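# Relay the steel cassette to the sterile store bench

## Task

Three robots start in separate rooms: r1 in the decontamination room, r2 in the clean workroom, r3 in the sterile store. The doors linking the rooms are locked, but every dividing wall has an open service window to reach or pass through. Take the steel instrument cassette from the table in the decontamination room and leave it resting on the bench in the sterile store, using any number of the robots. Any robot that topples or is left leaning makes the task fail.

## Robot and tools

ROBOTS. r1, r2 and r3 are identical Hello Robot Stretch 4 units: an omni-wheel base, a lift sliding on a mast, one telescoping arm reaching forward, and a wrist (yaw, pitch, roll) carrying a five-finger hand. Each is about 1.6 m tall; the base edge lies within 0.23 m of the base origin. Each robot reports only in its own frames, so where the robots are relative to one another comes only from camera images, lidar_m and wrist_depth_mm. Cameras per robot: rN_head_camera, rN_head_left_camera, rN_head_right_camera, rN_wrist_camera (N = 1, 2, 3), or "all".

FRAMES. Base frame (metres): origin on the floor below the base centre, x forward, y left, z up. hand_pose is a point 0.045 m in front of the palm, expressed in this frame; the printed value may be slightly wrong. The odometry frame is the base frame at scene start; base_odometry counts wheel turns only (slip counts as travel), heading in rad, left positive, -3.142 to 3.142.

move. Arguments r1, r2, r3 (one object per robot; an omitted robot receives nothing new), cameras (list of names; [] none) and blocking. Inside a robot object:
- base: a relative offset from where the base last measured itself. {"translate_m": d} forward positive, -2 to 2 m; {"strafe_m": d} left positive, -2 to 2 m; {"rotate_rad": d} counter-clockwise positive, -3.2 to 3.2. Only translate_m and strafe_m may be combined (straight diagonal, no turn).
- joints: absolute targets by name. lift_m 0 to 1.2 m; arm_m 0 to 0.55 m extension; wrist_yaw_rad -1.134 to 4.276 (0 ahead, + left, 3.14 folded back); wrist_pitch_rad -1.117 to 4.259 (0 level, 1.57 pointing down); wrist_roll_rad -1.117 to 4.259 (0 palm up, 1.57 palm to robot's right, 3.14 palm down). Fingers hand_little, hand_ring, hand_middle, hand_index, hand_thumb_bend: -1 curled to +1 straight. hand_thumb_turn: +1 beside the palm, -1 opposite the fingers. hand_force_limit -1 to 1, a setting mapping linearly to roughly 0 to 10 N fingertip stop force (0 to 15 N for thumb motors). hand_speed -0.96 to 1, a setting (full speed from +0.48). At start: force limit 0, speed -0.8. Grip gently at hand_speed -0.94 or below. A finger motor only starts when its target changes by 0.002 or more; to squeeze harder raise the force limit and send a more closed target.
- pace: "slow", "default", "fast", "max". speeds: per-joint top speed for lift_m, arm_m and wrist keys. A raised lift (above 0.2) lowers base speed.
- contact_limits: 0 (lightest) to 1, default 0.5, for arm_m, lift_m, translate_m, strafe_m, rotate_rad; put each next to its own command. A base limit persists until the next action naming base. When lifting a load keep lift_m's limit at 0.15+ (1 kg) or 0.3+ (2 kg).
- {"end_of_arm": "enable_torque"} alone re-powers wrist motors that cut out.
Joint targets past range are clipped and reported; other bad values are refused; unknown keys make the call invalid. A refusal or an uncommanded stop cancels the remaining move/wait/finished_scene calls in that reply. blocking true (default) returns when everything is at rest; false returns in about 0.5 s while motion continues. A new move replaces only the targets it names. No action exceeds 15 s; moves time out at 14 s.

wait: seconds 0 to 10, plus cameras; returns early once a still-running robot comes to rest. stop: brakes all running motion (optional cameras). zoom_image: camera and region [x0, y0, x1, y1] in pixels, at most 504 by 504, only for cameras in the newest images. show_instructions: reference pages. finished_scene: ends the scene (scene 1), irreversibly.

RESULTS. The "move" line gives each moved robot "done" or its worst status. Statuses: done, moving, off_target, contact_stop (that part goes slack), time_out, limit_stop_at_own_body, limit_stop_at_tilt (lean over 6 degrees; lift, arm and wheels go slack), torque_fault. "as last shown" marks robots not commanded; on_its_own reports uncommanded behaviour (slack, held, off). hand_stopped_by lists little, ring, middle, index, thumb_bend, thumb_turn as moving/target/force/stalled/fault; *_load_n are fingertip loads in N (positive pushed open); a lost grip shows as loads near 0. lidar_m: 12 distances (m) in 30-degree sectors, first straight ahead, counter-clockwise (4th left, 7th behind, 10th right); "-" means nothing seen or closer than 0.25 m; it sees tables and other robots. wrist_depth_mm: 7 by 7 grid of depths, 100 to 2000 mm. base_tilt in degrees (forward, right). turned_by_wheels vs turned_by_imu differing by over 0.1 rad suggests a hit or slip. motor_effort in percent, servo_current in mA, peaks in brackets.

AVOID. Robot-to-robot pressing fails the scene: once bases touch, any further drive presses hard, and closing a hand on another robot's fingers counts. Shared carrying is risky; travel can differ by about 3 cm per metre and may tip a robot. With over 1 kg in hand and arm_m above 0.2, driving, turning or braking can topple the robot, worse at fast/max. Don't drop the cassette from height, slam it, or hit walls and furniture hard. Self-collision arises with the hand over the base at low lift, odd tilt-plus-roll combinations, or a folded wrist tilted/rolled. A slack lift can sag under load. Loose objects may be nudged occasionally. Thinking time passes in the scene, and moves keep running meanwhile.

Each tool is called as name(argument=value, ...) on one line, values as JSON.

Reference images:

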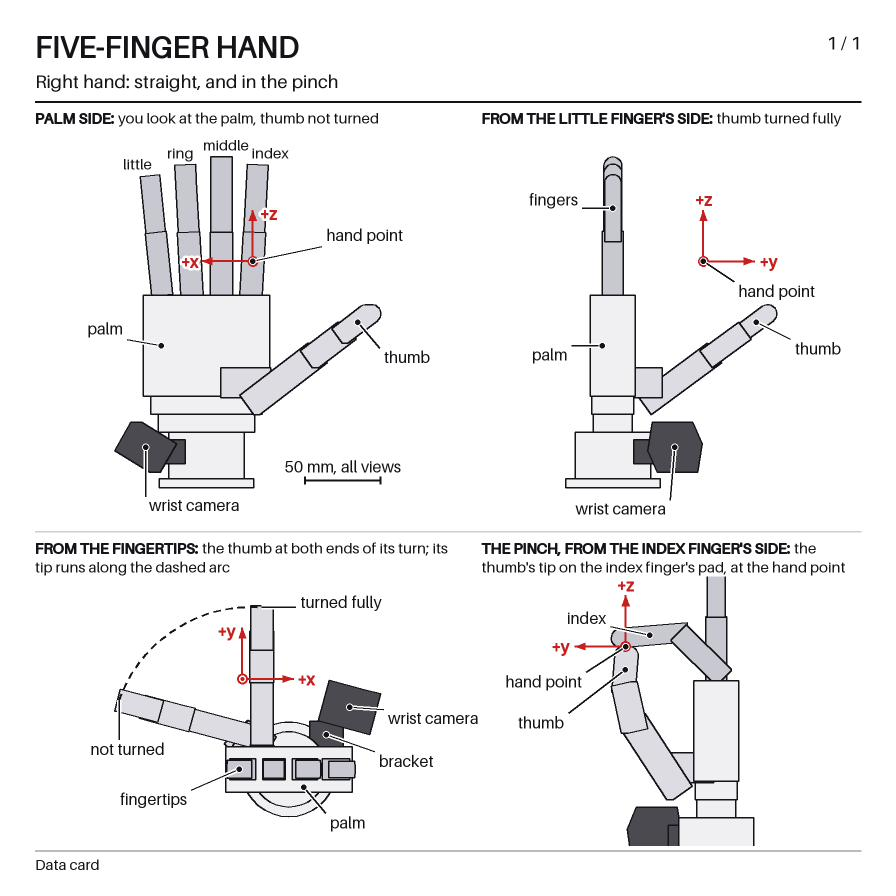

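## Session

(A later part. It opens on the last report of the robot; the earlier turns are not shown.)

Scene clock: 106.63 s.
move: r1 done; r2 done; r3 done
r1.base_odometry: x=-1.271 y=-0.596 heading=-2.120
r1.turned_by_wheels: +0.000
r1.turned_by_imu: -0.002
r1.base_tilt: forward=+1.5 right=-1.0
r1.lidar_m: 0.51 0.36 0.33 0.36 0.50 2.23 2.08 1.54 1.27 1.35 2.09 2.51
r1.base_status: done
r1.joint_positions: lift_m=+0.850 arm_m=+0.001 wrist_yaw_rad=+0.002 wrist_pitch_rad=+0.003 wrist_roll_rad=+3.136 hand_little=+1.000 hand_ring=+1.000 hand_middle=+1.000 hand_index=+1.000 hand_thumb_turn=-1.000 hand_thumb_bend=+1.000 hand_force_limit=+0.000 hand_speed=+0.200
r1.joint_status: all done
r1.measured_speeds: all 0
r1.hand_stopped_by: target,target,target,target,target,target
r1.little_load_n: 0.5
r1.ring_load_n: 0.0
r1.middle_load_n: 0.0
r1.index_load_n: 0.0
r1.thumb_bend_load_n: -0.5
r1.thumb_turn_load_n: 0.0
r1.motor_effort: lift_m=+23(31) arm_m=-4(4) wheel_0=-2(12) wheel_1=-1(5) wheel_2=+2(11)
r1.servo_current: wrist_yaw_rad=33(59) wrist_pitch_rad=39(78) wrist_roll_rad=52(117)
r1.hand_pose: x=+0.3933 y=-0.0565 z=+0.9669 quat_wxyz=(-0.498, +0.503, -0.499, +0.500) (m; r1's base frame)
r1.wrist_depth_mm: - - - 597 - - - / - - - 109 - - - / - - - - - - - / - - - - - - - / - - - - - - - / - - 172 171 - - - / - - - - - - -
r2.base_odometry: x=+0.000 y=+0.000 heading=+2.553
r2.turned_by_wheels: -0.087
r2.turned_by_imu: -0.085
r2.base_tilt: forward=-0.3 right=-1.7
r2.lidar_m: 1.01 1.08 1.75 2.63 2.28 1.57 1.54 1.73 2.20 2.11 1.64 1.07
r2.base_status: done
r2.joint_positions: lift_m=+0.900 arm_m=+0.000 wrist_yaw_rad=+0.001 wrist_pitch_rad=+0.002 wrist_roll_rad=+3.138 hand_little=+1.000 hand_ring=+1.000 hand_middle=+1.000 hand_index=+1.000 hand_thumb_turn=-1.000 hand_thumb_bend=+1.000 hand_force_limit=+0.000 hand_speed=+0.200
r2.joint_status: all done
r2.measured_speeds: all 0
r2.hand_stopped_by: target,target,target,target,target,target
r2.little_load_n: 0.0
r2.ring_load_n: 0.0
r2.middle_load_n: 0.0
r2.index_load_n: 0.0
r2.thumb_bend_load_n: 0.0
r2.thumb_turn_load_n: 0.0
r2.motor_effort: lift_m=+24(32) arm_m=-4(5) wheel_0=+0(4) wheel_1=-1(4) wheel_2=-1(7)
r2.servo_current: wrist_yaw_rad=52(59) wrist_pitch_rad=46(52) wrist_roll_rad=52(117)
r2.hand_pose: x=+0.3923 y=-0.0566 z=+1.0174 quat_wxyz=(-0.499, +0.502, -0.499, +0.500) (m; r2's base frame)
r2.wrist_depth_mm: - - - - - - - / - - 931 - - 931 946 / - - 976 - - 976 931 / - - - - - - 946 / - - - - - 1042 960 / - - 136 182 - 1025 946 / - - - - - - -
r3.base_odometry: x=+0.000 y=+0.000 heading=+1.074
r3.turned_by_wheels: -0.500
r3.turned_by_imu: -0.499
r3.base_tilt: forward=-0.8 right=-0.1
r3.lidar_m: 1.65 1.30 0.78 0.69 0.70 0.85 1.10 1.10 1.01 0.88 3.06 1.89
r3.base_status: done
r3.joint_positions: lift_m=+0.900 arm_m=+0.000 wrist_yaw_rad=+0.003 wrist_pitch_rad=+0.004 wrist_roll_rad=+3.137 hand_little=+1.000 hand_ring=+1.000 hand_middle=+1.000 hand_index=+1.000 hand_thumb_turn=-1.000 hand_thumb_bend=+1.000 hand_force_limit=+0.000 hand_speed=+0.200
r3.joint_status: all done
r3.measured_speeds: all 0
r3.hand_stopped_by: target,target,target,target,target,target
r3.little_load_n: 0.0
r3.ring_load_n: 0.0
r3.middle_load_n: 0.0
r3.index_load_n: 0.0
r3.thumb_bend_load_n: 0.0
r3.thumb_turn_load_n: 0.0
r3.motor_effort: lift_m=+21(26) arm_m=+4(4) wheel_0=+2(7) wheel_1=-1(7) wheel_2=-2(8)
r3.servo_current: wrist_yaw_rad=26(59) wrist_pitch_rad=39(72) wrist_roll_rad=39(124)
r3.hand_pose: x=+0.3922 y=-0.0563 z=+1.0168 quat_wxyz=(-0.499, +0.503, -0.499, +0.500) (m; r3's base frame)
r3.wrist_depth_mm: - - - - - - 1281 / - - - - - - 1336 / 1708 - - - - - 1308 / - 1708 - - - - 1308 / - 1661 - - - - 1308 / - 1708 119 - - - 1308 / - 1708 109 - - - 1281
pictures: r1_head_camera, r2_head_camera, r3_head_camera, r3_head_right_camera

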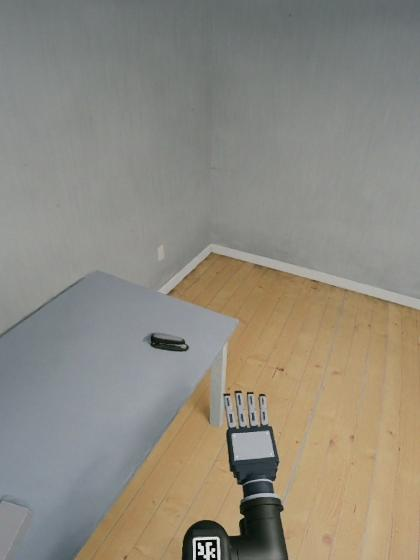

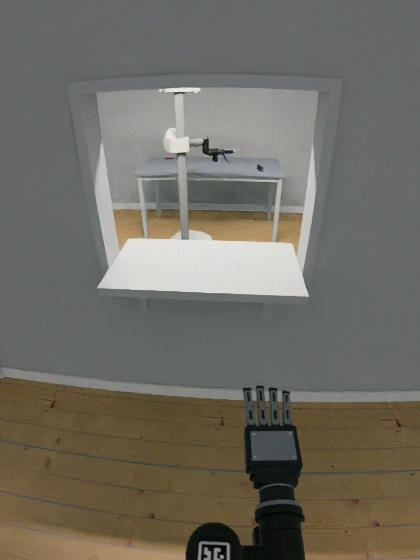

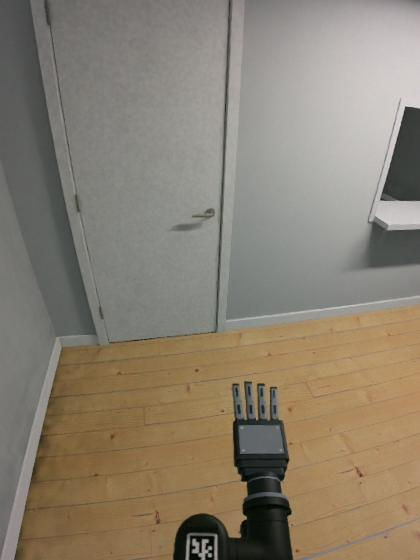

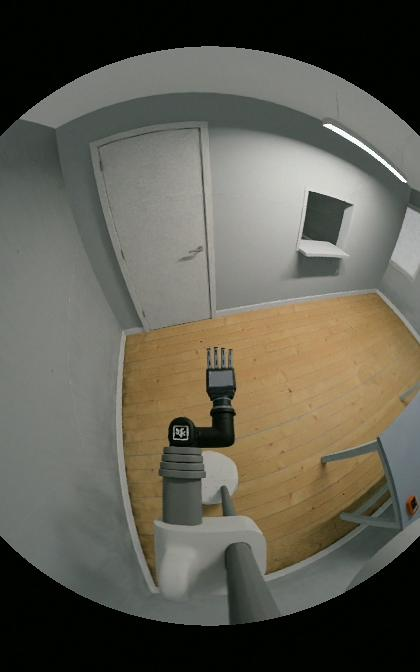

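move(r1={"base": {"rotate_rad": 1.393}, "pace": "fast"}, r2={"base": {"translate_m": 0.5, "strafe_m": 0.13}}, r3={"base": {"rotate_rad": 0.216}}, cameras=["r1_head_camera", "r1_wrist_camera", "r2_head_camera", "r3_head_camera"])

move(r3={"base": {"translate_m": 0.503, "strafe_m": -1.458}, "pace": "fast"}, cameras=["r1_head_camera", "r2_head_camera", "r3_head_camera"])

Scene clock: 126.23 s.
move: r1 done; r2 done; r3 done
r1.base_odometry: x=-1.271 y=-0.596 heading=-0.727
r1.turned_by_wheels: +1.393
r1.turned_by_imu: +1.412
r1.base_tilt: forward=+1.4 right=-1.0
r1.lidar_m: 0.36 0.43 2.20 2.22 1.66 1.32 1.35 1.83 2.49 0.67 0.39 0.34
r1.base_status: done
r1.joint_positions: lift_m=+0.850 arm_m=+0.001 wrist_yaw_rad=+0.001 wrist_pitch_rad=+0.003 wrist_roll_rad=+3.136 hand_little=+1.000 hand_ring=+1.000 hand_middle=+1.000 hand_index=+1.000 hand_thumb_turn=-1.000 hand_thumb_bend=+1.000 hand_force_limit=+0.000 hand_speed=+0.200
r1.joint_status: not commanded
r1.measured_speeds: all 0
r1.hand_stopped_by: target,target,target,target,target,target
r1.little_load_n: 0.0
r1.ring_load_n: 0.0
r1.middle_load_n: -0.5
r1.index_load_n: 0.0
r1.thumb_bend_load_n: 0.0
r1.thumb_turn_load_n: 0.0
r1.motor_effort: lift_m=+22(23) arm_m=-4(4) wheel_0=-1(8) wheel_1=-2(9) wheel_2=-2(10)
r1.servo_current: wrist_yaw_rad=26(65) wrist_pitch_rad=52(65) wrist_roll_rad=39(59)
r1.hand_pose: x=+0.3932 y=-0.0566 z=+0.9669 quat_wxyz=(-0.498, +0.503, -0.499, +0.500) (m; r1's base frame)
r1.wrist_depth_mm: - - - - - - - / - - - 107 - - - / - - - - - - - / - - - - - - - / - - - - - - - / - - 172 - - - - / - - - - - - -
r2.base_odometry: x=-0.488 y=+0.169 heading=+2.553
r2.turned_by_wheels: +0.000
r2.turned_by_imu: -0.002
r2.base_tilt: forward=-0.3 right=-1.8
r2.lidar_m: 0.53 0.58 1.03 2.47 2.63 2.23 2.14 2.28 2.35 2.26 0.98 0.56
r2.base_status: done
r2.joint_positions: lift_m=+0.900 arm_m=+0.000 wrist_yaw_rad=+0.001 wrist_pitch_rad=+0.002 wrist_roll_rad=+3.138 hand_little=+1.000 hand_ring=+1.000 hand_middle=+1.000 hand_index=+1.000 hand_thumb_turn=-1.000 hand_thumb_bend=+1.000 hand_force_limit=+0.000 hand_speed=+0.200
r2.joint_status: not commanded
r2.measured_speeds: all 0
r2.hand_stopped_by: target,target,target,target,target,target
r2.little_load_n: 0.0
r2.ring_load_n: 0.0
r2.middle_load_n: 0.0
r2.index_load_n: -0.5
r2.thumb_bend_load_n: 0.0
r2.thumb_turn_load_n: 0.0
r2.motor_effort: lift_m=+24(24) arm_m=-4(4) wheel_0=+1(4) wheel_1=+1(8) wheel_2=+0(10)
r2.servo_current: wrist_yaw_rad=46(52) wrist_pitch_rad=39(52) wrist_roll_rad=59(65)
r2.hand_pose: x=+0.3923 y=-0.0566 z=+1.0174 quat_wxyz=(-0.499, +0.502, -0.499, +0.500) (m; r2's base frame)
r2.wrist_depth_mm: 373 379 353 329 327 343 353 / 492 549 554 554 436 525 512 / 504 - - - - - - / 508 - - - - - - / 508 - - - - - - / 508 - 136 162 - - - / 535 - - - - - -
r3.base_odometry: x=+0.000 y=+0.000 heading=+1.289
r3.turned_by_wheels: +0.216
r3.turned_by_imu: +0.215
r3.base_tilt: forward=-0.7 right=-0.1
r3.lidar_m: 1.62 0.99 0.72 0.69 0.71 1.02 1.10 1.15 0.95 0.91 2.16 1.69
r3.base_status: done
r3.joint_positions: lift_m=+0.900 arm_m=+0.000 wrist_yaw_rad=+0.003 wrist_pitch_rad=+0.004 wrist_roll_rad=+3.137 hand_little=+1.000 hand_ring=+1.000 hand_middle=+1.000 hand_index=+1.000 hand_thumb_turn=-1.000 hand_thumb_bend=+1.000 hand_force_limit=+0.000 hand_speed=+0.200
r3.joint_status: not commanded
r3.measured_speeds: all 0
r3.hand_stopped_by: target,target,target,target,target,target
r3.little_load_n: 0.0
r3.ring_load_n: 0.0
r3.middle_load_n: 0.0
r3.index_load_n: 0.0
r3.thumb_bend_load_n: 0.0
r3.thumb_turn_load_n: 0.0
r3.motor_effort: lift_m=+21(21) arm_m=+4(4) wheel_0=+1(6) wheel_1=-2(7) wheel_2=-1(7)
r3.servo_current: wrist_yaw_rad=33(46) wrist_pitch_rad=39(65) wrist_roll_rad=46(46)
r3.hand_pose: x=+0.3922 y=-0.0563 z=+1.0168 quat_wxyz=(-0.499, +0.503, -0.499, +0.499) (m; r3's base frame)
r3.wrist_depth_mm: - - - - 1464 - - / - - - - - - - / - - - - - - - / - - - - - - - / - - - - - - - / - - 119 - - - - / - - 109 - - - -
pictures: r1_head_camera, r1_wrist_camera, r2_head_camera, r3_head_camera
camera_calibration:
r1_wrist_camera: T_world_to_cam=[[-0.0391456, 0.999072, 0.0179683, 0.0660445], [0.00763529, -0.0176825, 0.999814, -0.976462], [0.999204, 0.0392756, -0.00693601, -0.220353], [0, 0, 0, 1]] pos_world=[0.230218, -0.074595, 0.973566]

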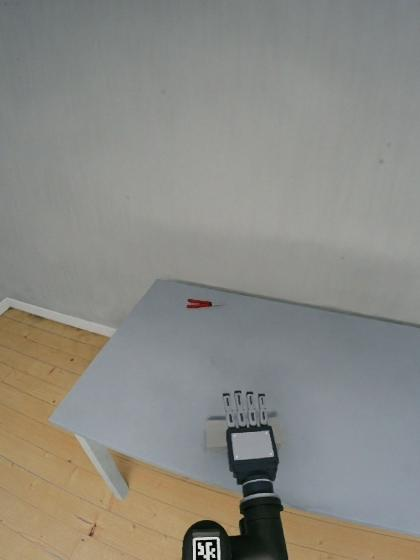

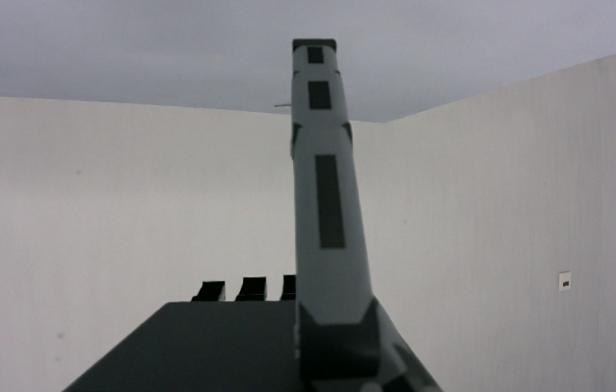

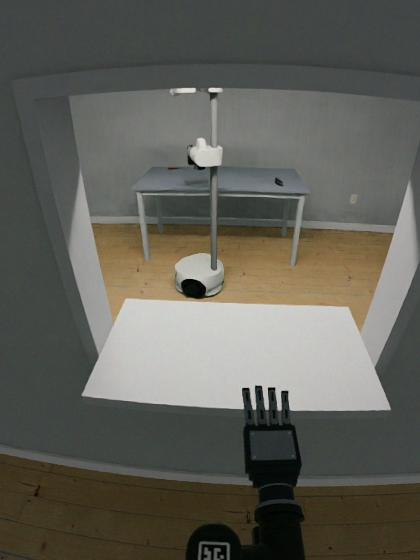

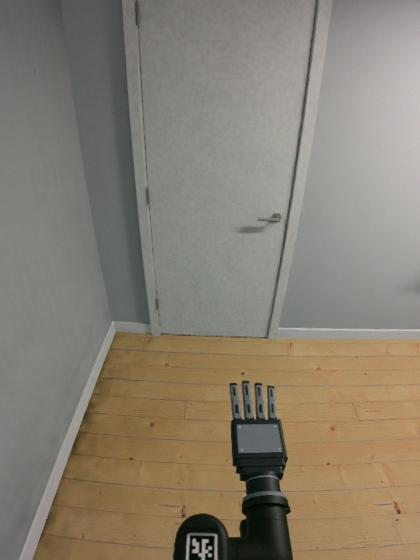

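Scene clock: 131.67 s.
move: r3 done
r1, r2: as last shown
r1.turned_by_wheels: +0.000
r1.turned_by_imu: +0.002
r1.base_tilt: forward=+1.5 right=-1.0
r1.lidar_m: 0.34 0.45 2.21 2.20 1.66 1.34 1.34 1.81 2.51 0.64 0.40 0.34
r1.middle_load_n: 0.0
r1.index_load_n: -0.5
r1.motor_effort: lift_m=+23(23) arm_m=-4(4) wheel_0=-1(2) wheel_1=-2(2) wheel_2=-2(2)
r1.servo_current: wrist_yaw_rad=26(65) wrist_pitch_rad=52(72) wrist_roll_rad=52(59)
r2.turned_by_imu: +0.001
r2.base_tilt: forward=-0.2 right=-1.7
r2.lidar_m: 0.53 0.57 1.02 2.47 2.61 2.24 2.14 2.23 2.34 2.26 0.97 0.57
r2.index_load_n: 0.0
r2.motor_effort: lift_m=+24(24) arm_m=-4(5) wheel_0=+1(2) wheel_1=+1(1) wheel_2=+0(0)
r2.servo_current: wrist_yaw_rad=39(52) wrist_pitch_rad=39(52) wrist_roll_rad=59(65)
r2.wrist_depth_mm: 373 377 353 329 325 343 355 / 488 554 554 554 439 525 512 / 500 - - - - - - / 508 - - - - - - / 504 - - - - - - / 508 - 136 162 - - - / 535 - - - - - -
r3.base_odometry: x=+1.540 y=+0.078 heading=+1.289
r3.turned_by_wheels: +0.000
r3.turned_by_imu: +0.005
r3.base_tilt: forward=-0.8 right=-0.2
r3.lidar_m: 1.01 1.19 1.57 2.13 2.24 0.68 0.65 0.70 1.00 2.60 1.62 1.05
r3.base_status: done
r3.joint_positions: lift_m=+0.900 arm_m=+0.000 wrist_yaw_rad=+0.003 wrist_pitch_rad=+0.004 wrist_roll_rad=+3.137 hand_little=+1.000 hand_ring=+1.000 hand_middle=+1.000 hand_index=+1.000 hand_thumb_turn=-1.000 hand_thumb_bend=+1.000 hand_force_limit=+0.000 hand_speed=+0.200
r3.joint_status: not commanded
r3.measured_speeds: all 0
r3.hand_stopped_by: target,target,target,target,target,target
r3.little_load_n: 0.0
r3.ring_load_n: 0.0
r3.middle_load_n: 0.0
r3.index_load_n: 0.0
r3.thumb_bend_load_n: 0.0
r3.thumb_turn_load_n: 0.0
r3.motor_effort: lift_m=+21(21) arm_m=+3(4) wheel_0=-1(11) wheel_1=-1(10) wheel_2=+0(6)
r3.servo_current: wrist_yaw_rad=26(52) wrist_pitch_rad=39(65) wrist_roll_rad=26(46)
r3.hand_pose: x=+0.3922 y=-0.0563 z=+1.0168 quat_wxyz=(-0.499, +0.503, -0.499, +0.499) (m; r3's base frame)
r3.wrist_depth_mm: - - - 116 - - - / - - - 917 - - - / - - - - - - - / - - - - - - - / - - - - - - - / - - - 175 - - - / 1205 - 109 - - - -
pictures: r1_head_camera, r2_head_camera, r3_head_camera

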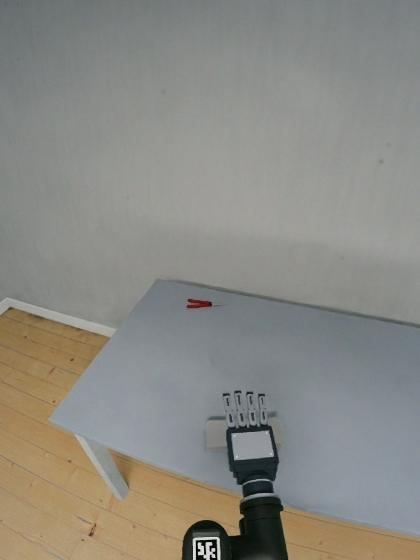

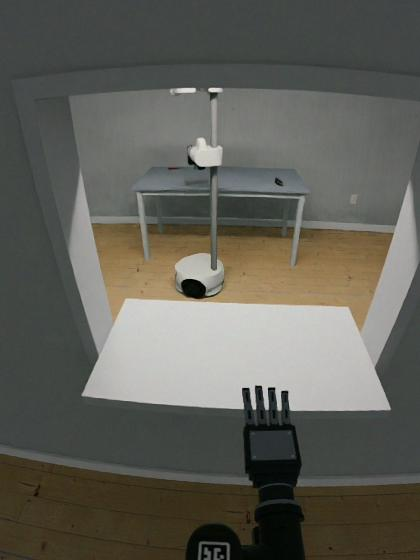

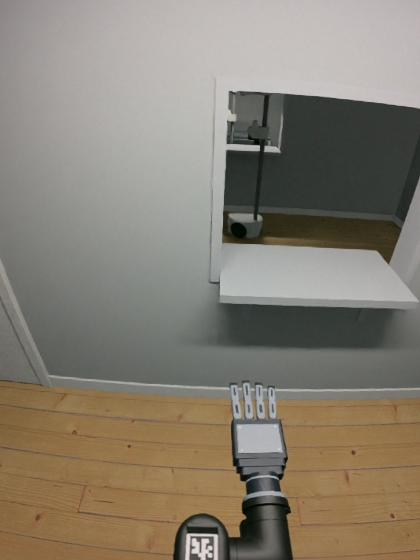

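zoom_image(camera="r1_head_camera", region=[180, 380, 310, 510])

Scaled by 3.877 from the camera's 420x560 image, which has a finer 1200x1600 frame.

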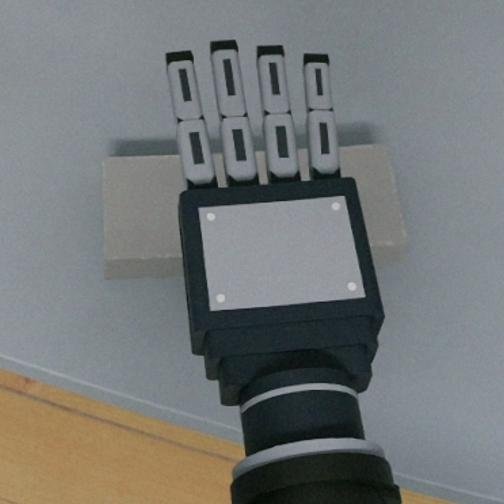

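move(r1={"base": {"strafe_m": -0.06}, "joints": {"wrist_pitch_rad": 0.7}}, r3={"base": {"translate_m": 0.5, "strafe_m": -0.36}}, cameras=["r1_head_camera", "r1_wrist_camera", "r1_head_left_camera", "r3_head_camera"])

zoom_image(camera="r1_head_camera", region=[150, 350, 330, 530])

Scene clock: 178.43 s.
move: r1 done; r3 done
r1.base_odometry: x=-1.311 y=-0.641 heading=-0.727
r1.turned_by_wheels: +0.000
r1.turned_by_imu: +0.002
r1.base_tilt: forward=+1.2 right=-0.9
r1.lidar_m: 0.33 0.40 2.26 2.27 1.69 1.33 1.39 1.84 2.46 0.60 0.38 0.32
r1.base_status: done
r1.joint_positions: lift_m=+0.850 arm_m=+0.001 wrist_yaw_rad=+0.001 wrist_pitch_rad=+0.700 wrist_roll_rad=+3.136 hand_little=+1.000 hand_ring=+1.000 hand_middle=+1.000 hand_index=+1.000 hand_thumb_turn=-1.000 hand_thumb_bend=+1.000 hand_force_limit=+0.000 hand_speed=+0.200
r1.joint_status: all done
r1.measured_speeds: all 0
r1.hand_stopped_by: target,target,target,target,target,target
r1.little_load_n: 0.0
r1.ring_load_n: 0.0
r1.middle_load_n: 0.0
r1.index_load_n: 0.0
r1.thumb_bend_load_n: 0.5
r1.thumb_turn_load_n: 0.0
r1.motor_effort: lift_m=+22(23) arm_m=-4(4) wheel_0=-1(8) wheel_1=+0(11) wheel_2=-1(2)
r1.servo_current: wrist_yaw_rad=26(59) wrist_pitch_rad=39(78) wrist_roll_rad=52(52)
r1.hand_pose: x=+0.3025 y=-0.0567 z=+0.8392 quat_wxyz=(-0.298, +0.643, -0.639, +0.299) (m; r1's base frame)
r1.wrist_depth_mm: - 917 960 946 960 960 976 / - - 1025 109 1078 1118 1025 / - - - - - 1255 1229 / - - - - - - - / - - 312 310 - - - / - - 172 - - - - / - - - - - - -
r2: as last shown
r2.base_tilt: forward=-0.3 right=-1.7
r2.lidar_m: 0.52 0.56 1.01 2.47 2.61 2.22 2.15 2.27 2.34 2.26 0.98 0.58
r2.thumb_bend_load_n: -0.5
r2.motor_effort: lift_m=+23(24) arm_m=-4(5) wheel_0=+1(2) wheel_1=+1(1) wheel_2=+0(0)
r2.servo_current: wrist_yaw_rad=46(52) wrist_pitch_rad=33(52) wrist_roll_rad=39(65)
r2.wrist_depth_mm: 373 377 353 329 327 343 353 / 488 554 554 554 439 521 508 / 504 - - - - - - / 508 - - - - - - / 508 - - - - - - / 504 - 136 162 - - - / 530 - - - - - -
r3.base_odometry: x=+2.025 y=+0.458 heading=+1.289
r3.turned_by_wheels: +0.000
r3.turned_by_imu: +0.002
r3.base_tilt: forward=-0.7 right=-0.2
r3.lidar_m: 0.49 0.53 0.93 2.49 2.61 1.21 1.14 1.25 2.34 2.22 0.91 0.54
r3.base_status: done
r3.joint_positions: lift_m=+0.900 arm_m=+0.000 wrist_yaw_rad=+0.003 wrist_pitch_rad=+0.004 wrist_roll_rad=+3.137 hand_little=+1.000 hand_ring=+1.000 hand_middle=+1.000 hand_index=+1.000 hand_thumb_turn=-1.000 hand_thumb_bend=+1.000 hand_force_limit=+0.000 hand_speed=+0.200
r3.joint_status: not commanded
r3.measured_speeds: all 0
r3.hand_stopped_by: target,target,target,target,target,target
r3.little_load_n: 0.0
r3.ring_load_n: 0.0
r3.middle_load_n: 0.0
r3.index_load_n: 0.0
r3.thumb_bend_load_n: 0.0
r3.thumb_turn_load_n: 0.0
r3.motor_effort: lift_m=+21(21) arm_m=+4(4) wheel_0=-1(9) wheel_1=-3(5) wheel_2=+1(9)
r3.servo_current: wrist_yaw_rad=26(52) wrist_pitch_rad=46(65) wrist_roll_rad=39(46)
r3.hand_pose: x=+0.3922 y=-0.0563 z=+1.0168 quat_wxyz=(-0.499, +0.503, -0.499, +0.499) (m; r3's base frame)
r3.wrist_depth_mm: 332 338 342 319 320 338 336 / 459 462 459 466 - 462 459 / - - - - - - - / - - - - - - - / - - - - - - - / - - - 175 - - - / - - 109 - - - -
pictures: r1_head_camera, r1_head_left_camera, r1_wrist_camera, r3_head_camera
camera_calibration:
r1_wrist_camera: T_world_to_cam=[[-0.0188362, 0.9991, 0.0380181, 0.0419724], [0.647393, -0.0167894, 0.761971, -0.841906], [0.761923, 0.0389653, -0.646494, 0.477963], [0, 0, 0, 1]] pos_world=[0.181664, -0.0746936, 0.948913]

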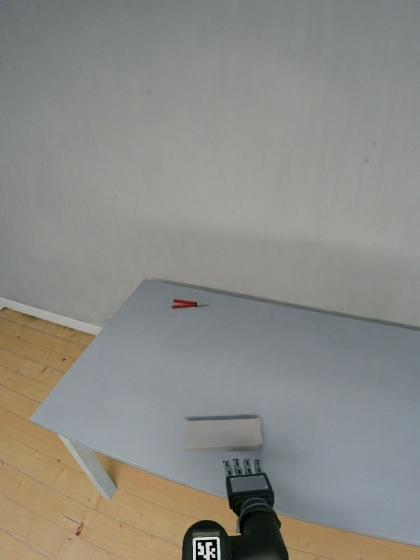

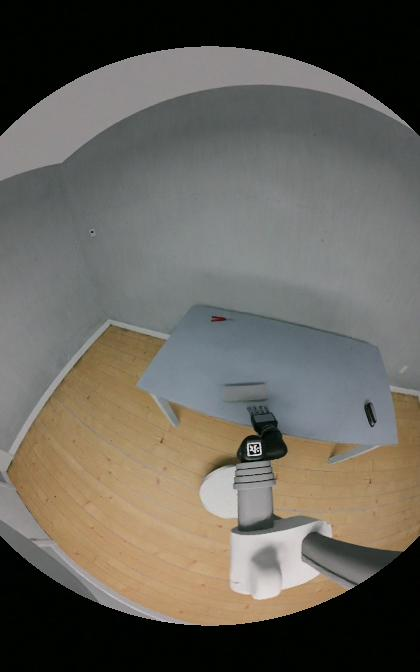

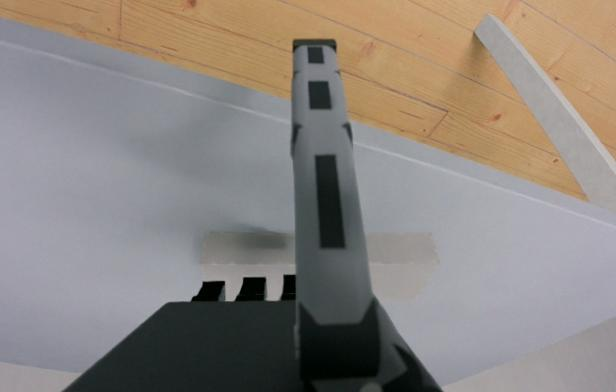

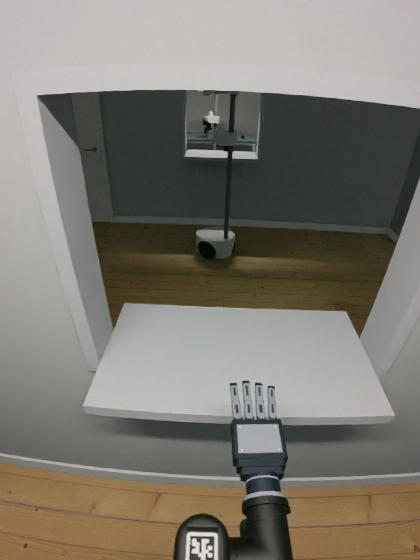

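Scaled by 2.800 from the camera's 420x560 image, which has a finer 1200x1600 frame.

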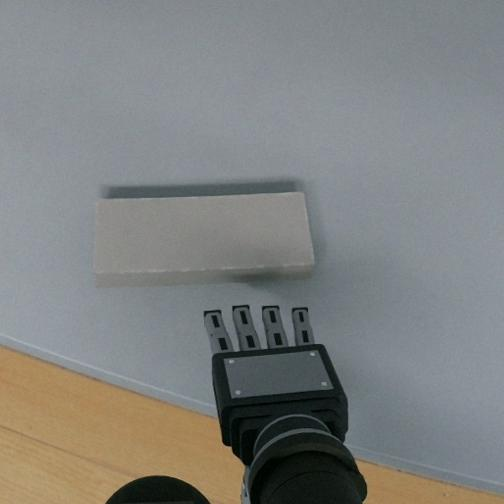

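move(r1={"base": {"strafe_m": 0.005}, "joints": {"arm_m": 0.176}, "speeds": {"arm_m": 0.2}}, cameras=["r1_head_camera", "r1_wrist_camera"])

zoom_image(camera="r1_head_camera", region=[160, 370, 300, 510])

Scene clock: 195.53 s.
move: r1 done
r1.base_odometry: x=-1.308 y=-0.637 heading=-0.727
r1.turned_by_wheels: +0.000
r1.turned_by_imu: +0.001
r1.base_tilt: forward=+1.4 right=-1.0
r1.lidar_m: 0.33 0.42 2.27 2.27 1.69 1.36 1.36 1.83 2.46 0.60 0.37 0.32
r1.base_status: done
r1.joint_positions: lift_m=+0.850 arm_m=+0.176 wrist_yaw_rad=+0.001 wrist_pitch_rad=+0.700 wrist_roll_rad=+3.136 hand_little=+1.000 hand_ring=+1.000 hand_middle=+1.000 hand_index=+1.000 hand_thumb_turn=-1.000 hand_thumb_bend=+1.000 hand_force_limit=+0.000 hand_speed=+0.200
r1.joint_status: all done
r1.measured_speeds: all 0
r1.hand_stopped_by: target,target,target,target,target,target
r1.little_load_n: -0.5
r1.ring_load_n: 0.0
r1.middle_load_n: 0.0
r1.index_load_n: -0.5
r1.thumb_bend_load_n: 0.0
r1.thumb_turn_load_n: 0.0
r1.motor_effort: lift_m=+22(23) arm_m=+9(11) wheel_0=+1(7) wheel_1=+1(7) wheel_2=+0(2)
r1.servo_current: wrist_yaw_rad=26(52) wrist_pitch_rad=59(65) wrist_roll_rad=39(52)
r1.hand_pose: x=+0.4770 y=-0.0567 z=+0.8392 quat_wxyz=(-0.298, +0.643, -0.639, +0.299) (m; r1's base frame)
r1.wrist_depth_mm: - - - - - - - / - 172 174 109 177 182 - / - 193 195 - 199 200 - / - - 222 - - - - / - - - - - - - / - - 172 - - - - / - - - - - - -
r2, r3: as last shown
r2.base_tilt: forward=-0.2 right=-1.8
r2.lidar_m: 0.52 0.56 1.02 2.47 2.59 2.25 2.15 2.28 2.35 2.26 0.99 0.56
r2.ring_load_n: 0.5
r2.thumb_bend_load_n: 0.0
r2.motor_effort: lift_m=+24(24) arm_m=-4(5) wheel_0=+1(2) wheel_1=+1(1) wheel_2=+0(0)
r2.servo_current: wrist_yaw_rad=52(52) wrist_pitch_rad=46(52) wrist_roll_rad=46(59)
r2.wrist_depth_mm: 373 377 351 327 327 343 353 / 488 554 549 554 436 525 508 / 508 - - - - - - / 508 - - - - - - / 508 - - - - - - / 508 - 136 162 - - - / 530 - - - - - -
r3.turned_by_imu: +0.000
r3.base_tilt: forward=-0.7 right=-0.1
r3.lidar_m: 0.49 0.54 0.96 2.48 2.60 1.20 1.16 1.24 2.35 2.22 0.91 0.55
r3.motor_effort: lift_m=+21(21) arm_m=+4(4) wheel_0=+0(1) wheel_1=-3(3) wheel_2=+1(1)
r3.servo_current: wrist_yaw_rad=33(46) wrist_pitch_rad=52(52) wrist_roll_rad=33(46)
r3.wrist_depth_mm: 334 338 340 319 319 338 338 / 455 462 462 462 - 462 459 / - - - - - - - / - - - - - - - / - - - - - - - / - - - 175 - - - / - - 110 - - - -
pictures: r1_head_camera, r1_wrist_camera
camera_calibration:
r1_wrist_camera: T_world_to_cam=[[-0.0187671, 0.999098, 0.0380978, 0.0451608], [0.647502, -0.0168893, 0.761876, -0.954898], [0.761832, 0.0389666, -0.646601, 0.345066], [0, 0, 0, 1]] pos_world=[0.356264, -0.0746937, 0.948913]

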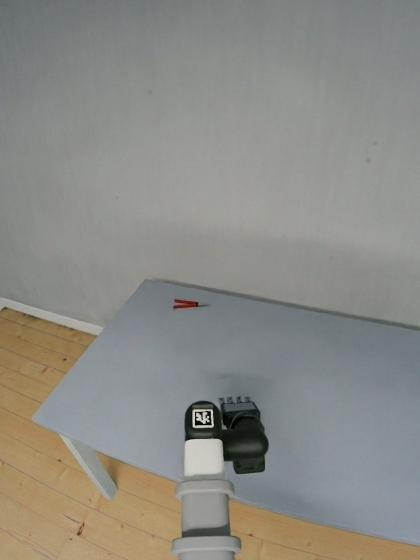

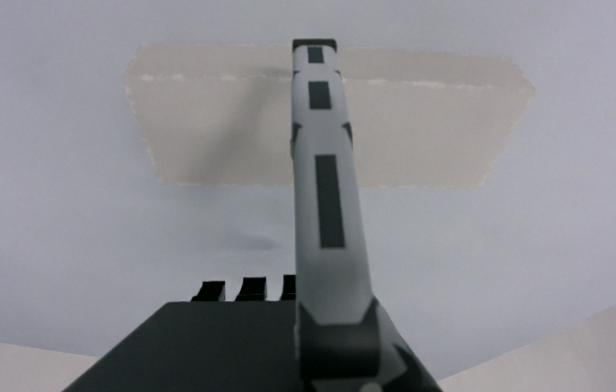

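Scaled by 3.600 from the camera's 420x560 image, which has a finer 1200x1600 frame.

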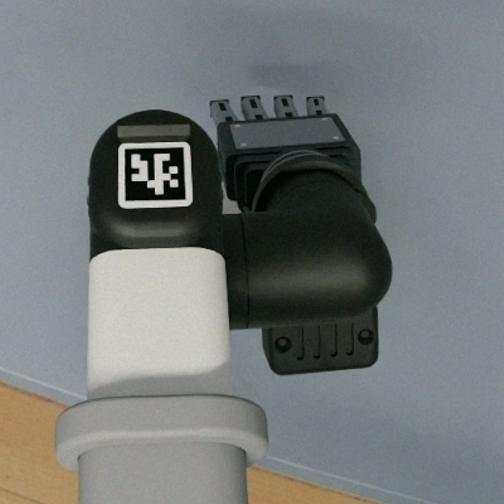

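move(r1={"joints": {"lift_m": 0.799}, "speeds": {"lift_m": 0.1}, "contact_limits": {"lift_m": 0.1}}, cameras=["r1_head_camera", "r1_wrist_camera"])

zoom_image(camera="r1_wrist_camera", region=[150, 0, 500, 200])

Scene clock: 204.43 s.
move: r1 done
r1.base_odometry: x=-1.308 y=-0.637 heading=-0.727
r1.turned_by_wheels: +0.000
r1.turned_by_imu: +0.001
r1.base_tilt: forward=+1.5 right=-1.0
r1.lidar_m: 0.32 0.41 2.25 2.29 1.67 1.34 1.39 1.84 2.44 0.61 0.34 0.30
r1.base_status: not commanded
r1.joint_positions: lift_m=+0.799 arm_m=+0.176 wrist_yaw_rad=+0.001 wrist_pitch_rad=+0.700 wrist_roll_rad=+3.136 hand_little=+1.000 hand_ring=+1.000 hand_middle=+1.000 hand_index=+1.000 hand_thumb_turn=-1.000 hand_thumb_bend=+1.000 hand_force_limit=+0.000 hand_speed=+0.200
r1.joint_status: all done
r1.measured_speeds: all 0
r1.hand_stopped_by: target,target,target,target,target,target
r1.little_load_n: 0.0
r1.ring_load_n: 0.0
r1.middle_load_n: 0.0
r1.index_load_n: -0.5
r1.thumb_bend_load_n: 0.0
r1.thumb_turn_load_n: 0.0
r1.motor_effort: lift_m=+17(21) arm_m=+9(9) wheel_0=+1(2) wheel_1=+1(1) wheel_2=+0(0)
r1.servo_current: wrist_yaw_rad=26(52) wrist_pitch_rad=59(65) wrist_roll_rad=46(52)
r1.contact_limits: lift_m 0.1
r1.hand_pose: x=+0.4770 y=-0.0567 z=+0.7886 quat_wxyz=(-0.298, +0.643, -0.639, +0.299) (m; r1's base frame)
r1.wrist_depth_mm: - - - - - - - / - - - 107 - - - / - 139 141 - 144 145 - / - 151 153 - 156 158 159 / - 178 179 - - 187 - / - - 172 - - - - / - - - - - - -
r2, r3: as last shown
r2.base_tilt: forward=-0.3 right=-1.8
r2.lidar_m: 0.53 0.56 1.03 2.46 2.60 2.24 2.15 2.28 2.36 2.27 0.97 0.56
r2.little_load_n: 0.5
r2.ring_load_n: 0.0
r2.motor_effort: lift_m=+23(24) arm_m=-4(5) wheel_0=+1(1) wheel_1=+1(1) wheel_2=+0(0)
r2.servo_current: wrist_yaw_rad=39(52) wrist_pitch_rad=39(52) wrist_roll_rad=46(59)
r2.wrist_depth_mm: 373 377 353 329 325 343 353 / 488 549 554 554 442 521 512 / 504 - - - - - - / 504 - - - - - - / 508 - - - - - - / 508 - 136 162 - - - / 530 - - - - - -
r3.lidar_m: 0.50 0.53 0.96 2.47 2.61 1.22 1.14 1.25 2.33 2.22 0.90 0.54
r3.motor_effort: lift_m=+21(21) arm_m=+4(4) wheel_0=-2(2) wheel_1=-3(3) wheel_2=+1(1)
r3.servo_current: wrist_yaw_rad=33(46) wrist_pitch_rad=33(59) wrist_roll_rad=39(46)
r3.wrist_depth_mm: 336 338 340 319 320 336 336 / 455 462 462 466 - 459 462 / - - - - - - - / - - - - - - - / - - - - - - - / - - - 175 - - - / - - 109 - - - -
pictures: r1_head_camera, r1_wrist_camera
camera_calibration:
r1_wrist_camera: T_world_to_cam=[[-0.0187671, 0.999098, 0.0380978, 0.0470848], [0.647502, -0.0168893, 0.761876, -0.916423], [0.761832, 0.0389666, -0.646601, 0.312412], [0, 0, 0, 1]] pos_world=[0.356264, -0.0746937, 0.898413]

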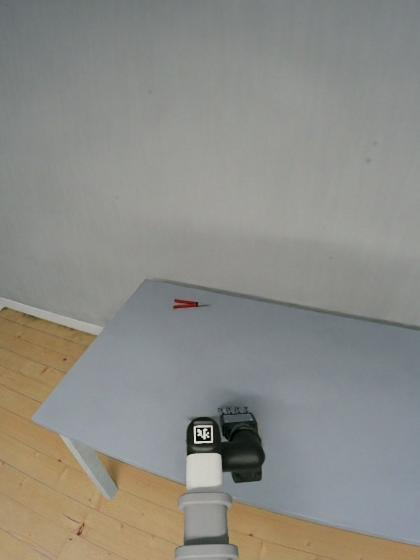

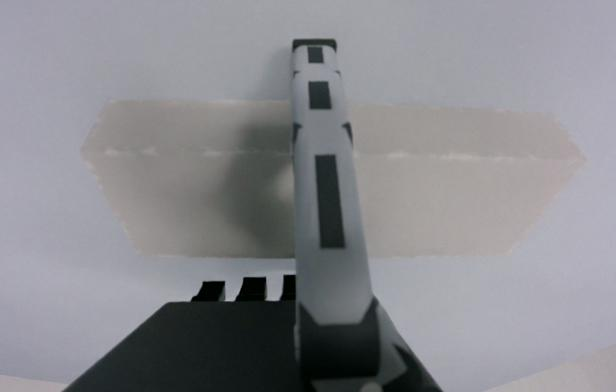

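Scaled by 1.440.

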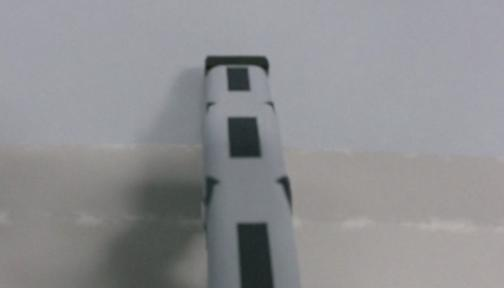

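move(r1={"joints": {"arm_m": 0.188}, "speeds": {"arm_m": 0.05}, "contact_limits": {"arm_m": 0.1}})

move(r1={"joints": {"hand_force_limit": -0.6, "hand_speed": -0.88, "hand_index": 0.1, "hand_middle": 0.1, "hand_ring": 0.1, "hand_little": 0.1}}, cameras=["r1_head_camera", "r1_wrist_camera"])

zoom_image(camera="r1_head_camera", region=[160, 370, 300, 510])

Scene clock: 215.53 s.
move: r1 done
r1.base_odometry: x=-1.308 y=-0.637 heading=-0.727
r1.turned_by_wheels: +0.000
r1.turned_by_imu: +0.001
r1.base_tilt: forward=+1.4 right=-1.1
r1.lidar_m: 0.32 0.40 2.24 2.28 1.70 1.34 1.38 1.82 2.46 0.58 0.37 0.30
r1.base_status: not commanded
r1.joint_positions: lift_m=+0.799 arm_m=+0.188 wrist_yaw_rad=+0.001 wrist_pitch_rad=+0.700 wrist_roll_rad=+3.136 hand_little=+1.000 hand_ring=+1.000 hand_middle=+1.000 hand_index=+1.000 hand_thumb_turn=-1.000 hand_thumb_bend=+1.000 hand_force_limit=+0.000 hand_speed=+0.200
r1.joint_status: all done
r1.measured_speeds: all 0
r1.hand_stopped_by: target,target,target,target,target,target
r1.little_load_n: 0.0
r1.ring_load_n: 0.0
r1.middle_load_n: 0.0
r1.index_load_n: 0.0
r1.thumb_bend_load_n: 0.0
r1.thumb_turn_load_n: -0.5
r1.motor_effort: lift_m=+17(17) arm_m=+8(12) wheel_0=+0(1) wheel_1=+1(1) wheel_2=+0(0)
r1.servo_current: wrist_yaw_rad=20(59) wrist_pitch_rad=59(65) wrist_roll_rad=39(52)
r1.contact_limits: arm_m 0.1; lift_m 0.1
r1.hand_pose: x=+0.4891 y=-0.0567 z=+0.7886 quat_wxyz=(-0.298, +0.643, -0.639, +0.299) (m; r1's base frame)
r1.wrist_depth_mm: - - - - - - - / - 134 136 106 141 145 - / - 127 129 - 132 136 - / - 151 153 - 156 158 159 / - - 178 - - 180 - / - - 172 - - - - / - - - - - - -
r2, r3: as last shown
r2.base_tilt: forward=-0.2 right=-1.8
r2.lidar_m: 0.52 0.57 1.03 2.46 2.60 2.24 2.14 2.27 2.33 2.25 0.97 0.57
r2.little_load_n: 0.0
r2.thumb_bend_load_n: -0.5
r2.motor_effort: lift_m=+24(24) arm_m=-4(4) wheel_0=+1(2) wheel_1=+1(1) wheel_2=+0(0)
r2.servo_current: wrist_yaw_rad=46(52) wrist_pitch_rad=39(46) wrist_roll_rad=65(65)
r2.wrist_depth_mm: 370 375 353 329 327 343 353 / 488 549 549 549 436 525 512 / 508 - - - - - - / 508 - - - - - - / 508 - - - - - - / 504 - 136 163 - - - / 530 - - - - - -
r3.base_tilt: forward=-0.8 right=-0.2
r3.lidar_m: 0.50 0.53 0.94 2.49 2.59 1.20 1.15 1.24 2.33 2.23 0.91 0.53
r3.motor_effort: lift_m=+21(21) arm_m=+4(4) wheel_0=-1(1) wheel_1=-3(3) wheel_2=+1(1)
r3.servo_current: wrist_yaw_rad=33(39) wrist_pitch_rad=52(59) wrist_roll_rad=46(46)
r3.wrist_depth_mm: 336 340 340 320 317 338 336 / 459 459 459 466 - 466 459 / - - - - - - - / - - - - - - - / - - - - - - - / - - - 175 - - - / - - 109 - - - -
pictures: none

Scene clock: 218.43 s.
move: r1 off_target
r1.base_odometry: x=-1.308 y=-0.637 heading=-0.727
r1.turned_by_wheels: +0.000
r1.turned_by_imu: +0.001
r1.base_tilt: forward=+1.4 right=-1.0
r1.lidar_m: 0.31 0.42 2.25 2.29 1.66 1.34 1.37 1.82 2.45 0.59 0.36 0.32
r1.base_status: not commanded
r1.joint_positions: lift_m=+0.799 arm_m=+0.188 wrist_yaw_rad=+0.001 wrist_pitch_rad=+0.700 wrist_roll_rad=+3.136 hand_little=+0.221 hand_ring=+0.244 hand_middle=+0.410 hand_index=+0.255 hand_thumb_turn=-1.000 hand_thumb_bend=+1.000 hand_force_limit=-0.600 hand_speed=-0.880
r1.joint_status: hand_little off_target (ended at +0.221, target +0.100); hand_ring off_target (ended at +0.244, target +0.100); hand_middle off_target (ended at +0.410, target +0.100); hand_index off_target (ended at +0.255, target +0.100); the others done
r1.measured_speeds: all 0
r1.hand_stopped_by: force,force,force,force,target,target
r1.little_load_n: 2.5
r1.ring_load_n: 4.0
r1.middle_load_n: 1.5
r1.index_load_n: 4.5
r1.thumb_bend_load_n: 1.0
r1.thumb_turn_load_n: 3.5
r1.motor_effort: lift_m=+16(17) arm_m=+8(9) wheel_0=+0(1) wheel_1=+1(1) wheel_2=+0(0)
r1.servo_current: wrist_yaw_rad=26(59) wrist_pitch_rad=59(72) wrist_roll_rad=39(59)
r1.contact_limits: arm_m 0.1; lift_m 0.1
r1.hand_pose: x=+0.4891 y=-0.0567 z=+0.7886 quat_wxyz=(-0.298, +0.643, -0.639, +0.299) (m; r1's base frame)
r1.wrist_depth_mm: - - - - - - - / - 120 125 108 130 131 - / - 128 130 - 134 135 - / - 152 154 - 159 160 - / - - 173 178 - - - / - - 152 - - - - / - - - - - - -
r2, r3: as last shown
r2.base_tilt: forward=-0.3 right=-1.7
r2.lidar_m: 0.53 0.55 1.04 2.47 2.62 2.25 2.14 2.27 2.34 2.27 0.99 0.57
r2.thumb_bend_load_n: 0.0
r2.motor_effort: lift_m=+24(24) arm_m=-4(4) wheel_0=+1(1) wheel_1=+1(1) wheel_2=+0(0)
r2.servo_current: wrist_yaw_rad=46(52) wrist_pitch_rad=46(52) wrist_roll_rad=52(59)
r2.wrist_depth_mm: 370 377 353 330 325 343 355 / 488 549 549 549 439 525 508 / 504 - - - - - - / 504 - - - - - - / 508 - - - - - - / 508 - 136 162 - - - / 530 - - - - - -
r3.base_tilt: forward=-0.7 right=+0.0
r3.lidar_m: 0.50 0.55 0.94 2.49 2.60 1.20 1.15 1.23 2.34 2.23 0.93 0.53
r3.motor_effort: lift_m=+21(21) arm_m=+4(4) wheel_0=-1(2) wheel_1=-3(3) wheel_2=+1(1)
r3.servo_current: wrist_yaw_rad=26(46) wrist_pitch_rad=46(72) wrist_roll_rad=33(46)
r3.wrist_depth_mm: 334 338 340 319 317 340 336 / 459 462 466 462 - 462 459 / - - - - - - - / - - - - - - - / - - - - - - - / - - - 175 - - - / - - 110 - - - -
pictures: r1_head_camera, r1_wrist_camera
camera_calibration:
r1_wrist_camera: T_world_to_cam=[[-0.018703, 0.999096, 0.0381744, 0.0472175], [0.647504, -0.0169891, 0.761872, -0.924198], [0.761832, 0.0389674, -0.646601, 0.30327], [0, 0, 0, 1]] pos_world=[0.368264, -0.0746938, 0.898414]

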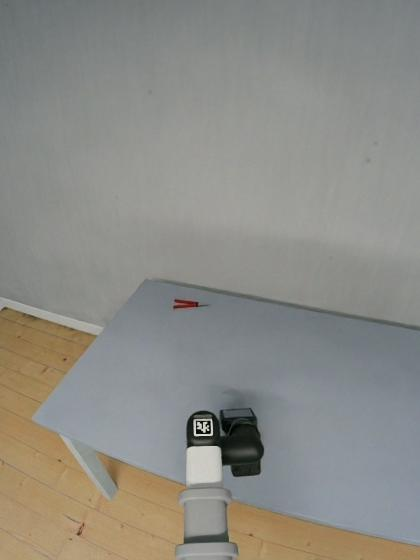

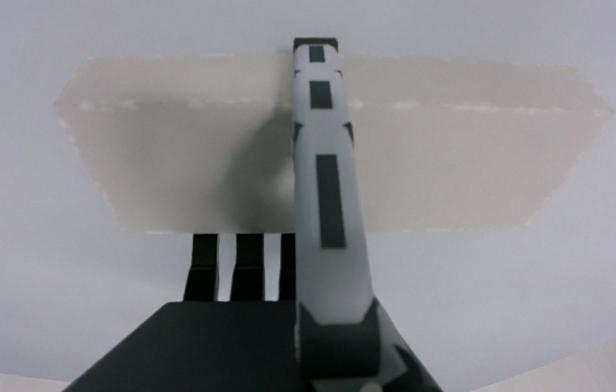

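Scaled by 3.600 from the camera's 420x560 image, which has a finer 1200x1600 frame.

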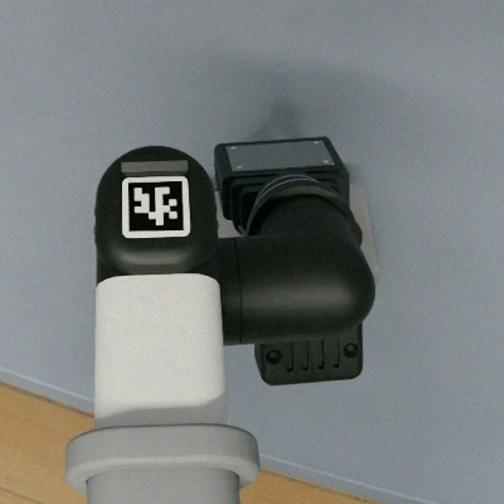

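move(r1={"joints": {"hand_force_limit": 0.3, "hand_speed": -0.88, "hand_index": -0.2, "hand_middle": -0.1, "hand_ring": 0.0, "hand_thumb_bend": 0.3}}, cameras=["r1_wrist_camera"])

Scene clock: 225.63 s.
move: r1 off_target
r1.base_odometry: x=-1.308 y=-0.637 heading=-0.727
r1.turned_by_wheels: +0.000
r1.turned_by_imu: +0.002
r1.base_tilt: forward=+1.3 right=-1.0
r1.lidar_m: 0.32 0.40 2.27 2.28 1.67 1.36 1.38 1.81 2.44 0.58 0.34 0.31
r1.base_status: not commanded
r1.joint_positions: lift_m=+0.799 arm_m=+0.188 wrist_yaw_rad=+0.001 wrist_pitch_rad=+0.700 wrist_roll_rad=+3.136 hand_little=+0.221 hand_ring=+0.236 hand_middle=+0.247 hand_index=+0.247 hand_thumb_turn=-1.000 hand_thumb_bend=+0.981 hand_force_limit=+0.300 hand_speed=-0.880
r1.joint_status: hand_ring off_target (ended at +0.236, target +0.000); hand_middle off_target (ended at +0.247, target -0.100); hand_index off_target (ended at +0.247, target -0.200); hand_thumb_bend off_target (ended at +0.981, target +0.300); the others done
r1.measured_speeds: all 0
r1.hand_stopped_by: force,force,force,force,force,target
r1.little_load_n: 1.0
r1.ring_load_n: 7.5
r1.middle_load_n: 10.0
r1.index_load_n: 7.0
r1.thumb_bend_load_n: 10.0
r1.thumb_turn_load_n: 3.5
r1.motor_effort: lift_m=+16(17) arm_m=+8(8) wheel_0=+1(1) wheel_1=+1(1) wheel_2=+0(0)
r1.servo_current: wrist_yaw_rad=52(59) wrist_pitch_rad=59(72) wrist_roll_rad=46(52)
r1.contact_limits: arm_m 0.1; lift_m 0.1
r1.hand_pose: x=+0.4891 y=-0.0567 z=+0.7886 quat_wxyz=(-0.298, +0.643, -0.639, +0.299) (m; r1's base frame)
r1.wrist_depth_mm: - - - - - - - / - 120 125 108 132 131 - / - 128 127 - 134 135 - / - 152 154 - 159 161 - / - - 173 176 - - - / - - 152 - - - - / - - - - - - -
r2, r3: as last shown
r2.base_tilt: forward=-0.3 right=-1.8
r2.lidar_m: 0.52 0.57 1.02 2.46 2.58 2.21 2.14 2.26 2.35 2.27 0.97 0.55
r2.motor_effort: lift_m=+24(24) arm_m=-4(5) wheel_0=+1(2) wheel_1=+1(1) wheel_2=+0(0)
r2.servo_current: wrist_yaw_rad=39(52) wrist_pitch_rad=52(52) wrist_roll_rad=72(72)
r2.wrist_depth_mm: 368 377 353 329 325 343 355 / 492 549 554 549 439 525 512 / 504 - - - - - - / 508 - - - - - - / 508 - - - - - - / 504 - 136 162 - - - / 530 - - - - - -
r3.base_tilt: forward=-0.7 right=-0.2
r3.lidar_m: 0.50 0.53 0.95 2.49 2.59 1.18 1.16 1.23 2.33 2.23 0.92 0.55
r3.middle_load_n: -0.5
r3.servo_current: wrist_yaw_rad=26(46) wrist_pitch_rad=46(65) wrist_roll_rad=39(52)
r3.wrist_depth_mm: 334 338 340 317 319 338 336 / 455 462 462 462 - 462 462 / - - - - - - - / - - - - - - - / - - - - - - - / - - - 176 - - - / - - 109 - - - -
pictures: r1_wrist_camera
camera_calibration:
r1_wrist_camera: T_world_to_cam=[[-0.018703, 0.999096, 0.0381744, 0.0472175], [0.647504, -0.0169891, 0.761872, -0.924198], [0.761832, 0.0389674, -0.646601, 0.30327], [0, 0, 0, 1]] pos_world=[0.368264, -0.0746938, 0.898414]

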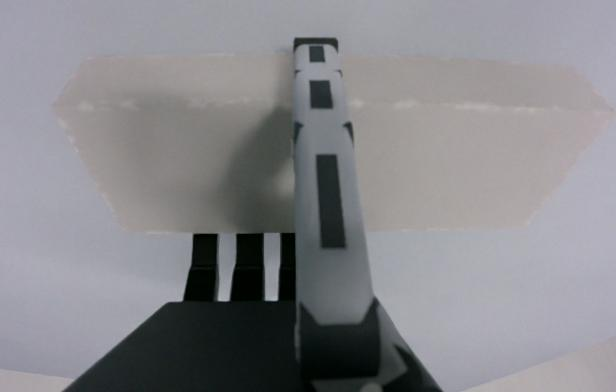

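move(r1={"joints": {"lift_m": 0.83}, "speeds": {"lift_m": 0.05}, "contact_limits": {"lift_m": 0.4}}, cameras=["r1_wrist_camera", "r1_head_camera"])

Scene clock: 228.70 s.
move: r1 done
r1.base_odometry: x=-1.308 y=-0.637 heading=-0.727
r1.turned_by_wheels: +0.000
r1.turned_by_imu: +0.001
r1.base_tilt: forward=+1.3 right=-1.0
r1.lidar_m: 0.33 0.43 2.25 2.30 1.68 1.35 1.37 1.86 2.44 0.59 0.36 0.32
r1.base_status: not commanded
r1.joint_positions: lift_m=+0.830 arm_m=+0.188 wrist_yaw_rad=+0.001 wrist_pitch_rad=+0.702 wrist_roll_rad=+3.136 hand_little=+0.221 hand_ring=+0.236 hand_middle=+0.247 hand_index=+0.247 hand_thumb_turn=-1.000 hand_thumb_bend=+0.981 hand_force_limit=+0.300 hand_speed=-0.880
r1.joint_status: all done
r1.measured_speeds: all 0
r1.hand_stopped_by: force,force,force,force,force,target
r1.little_load_n: 1.0
r1.ring_load_n: 7.0
r1.middle_load_n: 9.5
r1.index_load_n: 6.5
r1.thumb_bend_load_n: 10.5
r1.thumb_turn_load_n: 3.5
r1.motor_effort: lift_m=+24(31) arm_m=+8(8) wheel_0=+1(1) wheel_1=+0(1) wheel_2=+0(0)
r1.servo_current: wrist_yaw_rad=20(59) wrist_pitch_rad=46(65) wrist_roll_rad=52(52)
r1.contact_limits: arm_m 0.1; lift_m 0.4
r1.hand_pose: x=+0.4888 y=-0.0567 z=+0.8188 quat_wxyz=(-0.297, +0.644, -0.639, +0.298) (m; r1's base frame)
r1.wrist_depth_mm: - - - - - - - / - 120 124 108 132 131 - / - 127 127 - 134 135 - / - 151 154 - 159 161 - / - - 173 175 - - - / - - 152 - - - - / - - - - - - -
r2.base_odometry: x=-0.488 y=+0.169 heading=+2.553
r2.turned_by_wheels: +0.000
r2.turned_by_imu: +0.001
r2.base_tilt: forward=-0.3 right=-1.7
r2.lidar_m: 0.52 0.57 1.02 2.46 2.61 2.22 2.15 2.26 2.35 2.27 0.96 0.59
r2.base_status: not commanded
r2.joint_positions: lift_m=+0.900 arm_m=+0.000 wrist_yaw_rad=+0.001 wrist_pitch_rad=+0.002 wrist_roll_rad=+3.138 hand_little=+1.000 hand_ring=+1.000 hand_middle=+1.000 hand_index=+1.000 hand_thumb_turn=-1.000 hand_thumb_bend=+1.000 hand_force_limit=+0.000 hand_speed=+0.200
r2.joint_status: not commanded
r2.measured_speeds: all 0
r2.hand_stopped_by: target,target,target,target,target,target
r2.little_load_n: 0.5
r2.ring_load_n: 0.0
r2.middle_load_n: -0.5
r2.index_load_n: 0.0
r2.thumb_bend_load_n: 0.0
r2.thumb_turn_load_n: 0.0
r2.motor_effort: lift_m=+24(24) arm_m=-4(4) wheel_0=+1(1) wheel_1=+1(1) wheel_2=+0(0)
r2.servo_current: wrist_yaw_rad=46(52) wrist_pitch_rad=39(52) wrist_roll_rad=59(59)
r2.hand_pose: x=+0.3923 y=-0.0566 z=+1.0174 quat_wxyz=(-0.499, +0.502, -0.499, +0.500) (m; r2's base frame)
r2.wrist_depth_mm: 370 375 353 329 325 343 353 / 488 554 554 549 439 525 517 / 504 - - - - - - / 508 - - - - - - / 504 - - - - - - / 504 - 136 162 - - - / 530 - - - - - -
r3: as last shown
r3.base_tilt: forward=-0.8 right=-0.2
r3.lidar_m: 0.50 0.52 0.95 2.48 2.60 1.21 1.14 1.25 2.34 2.23 0.90 0.54
r3.middle_load_n: 0.0
r3.index_load_n: -0.5
r3.motor_effort: lift_m=+21(21) arm_m=+4(4) wheel_0=-1(1) wheel_1=-3(3) wheel_2=+0(1)
r3.servo_current: wrist_yaw_rad=13(46) wrist_pitch_rad=46(59) wrist_roll_rad=33(46)
r3.wrist_depth_mm: 334 340 338 320 319 340 336 / 459 459 462 462 - 459 455 / - - - - - - - / - - - - - - - / - - - - - - - / - - - 175 - - - / - - 109 - - - -
pictures: r1_head_camera, r1_wrist_camera
camera_calibration:
r1_wrist_camera: T_world_to_cam=[[-0.0186447, 0.999096, 0.0382018, 0.046012], [0.648694, -0.0169868, 0.760859, -0.946719], [0.760821, 0.0389673, -0.647791, 0.324415], [0, 0, 0, 1]] pos_world=[0.368168, -0.0746938, 0.928716]

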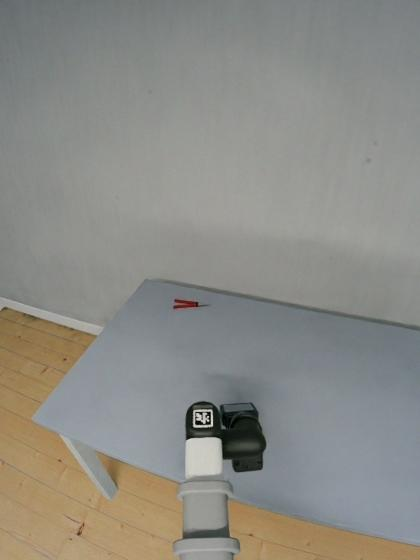

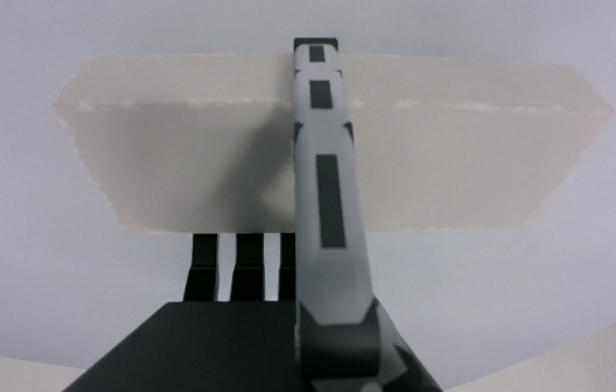

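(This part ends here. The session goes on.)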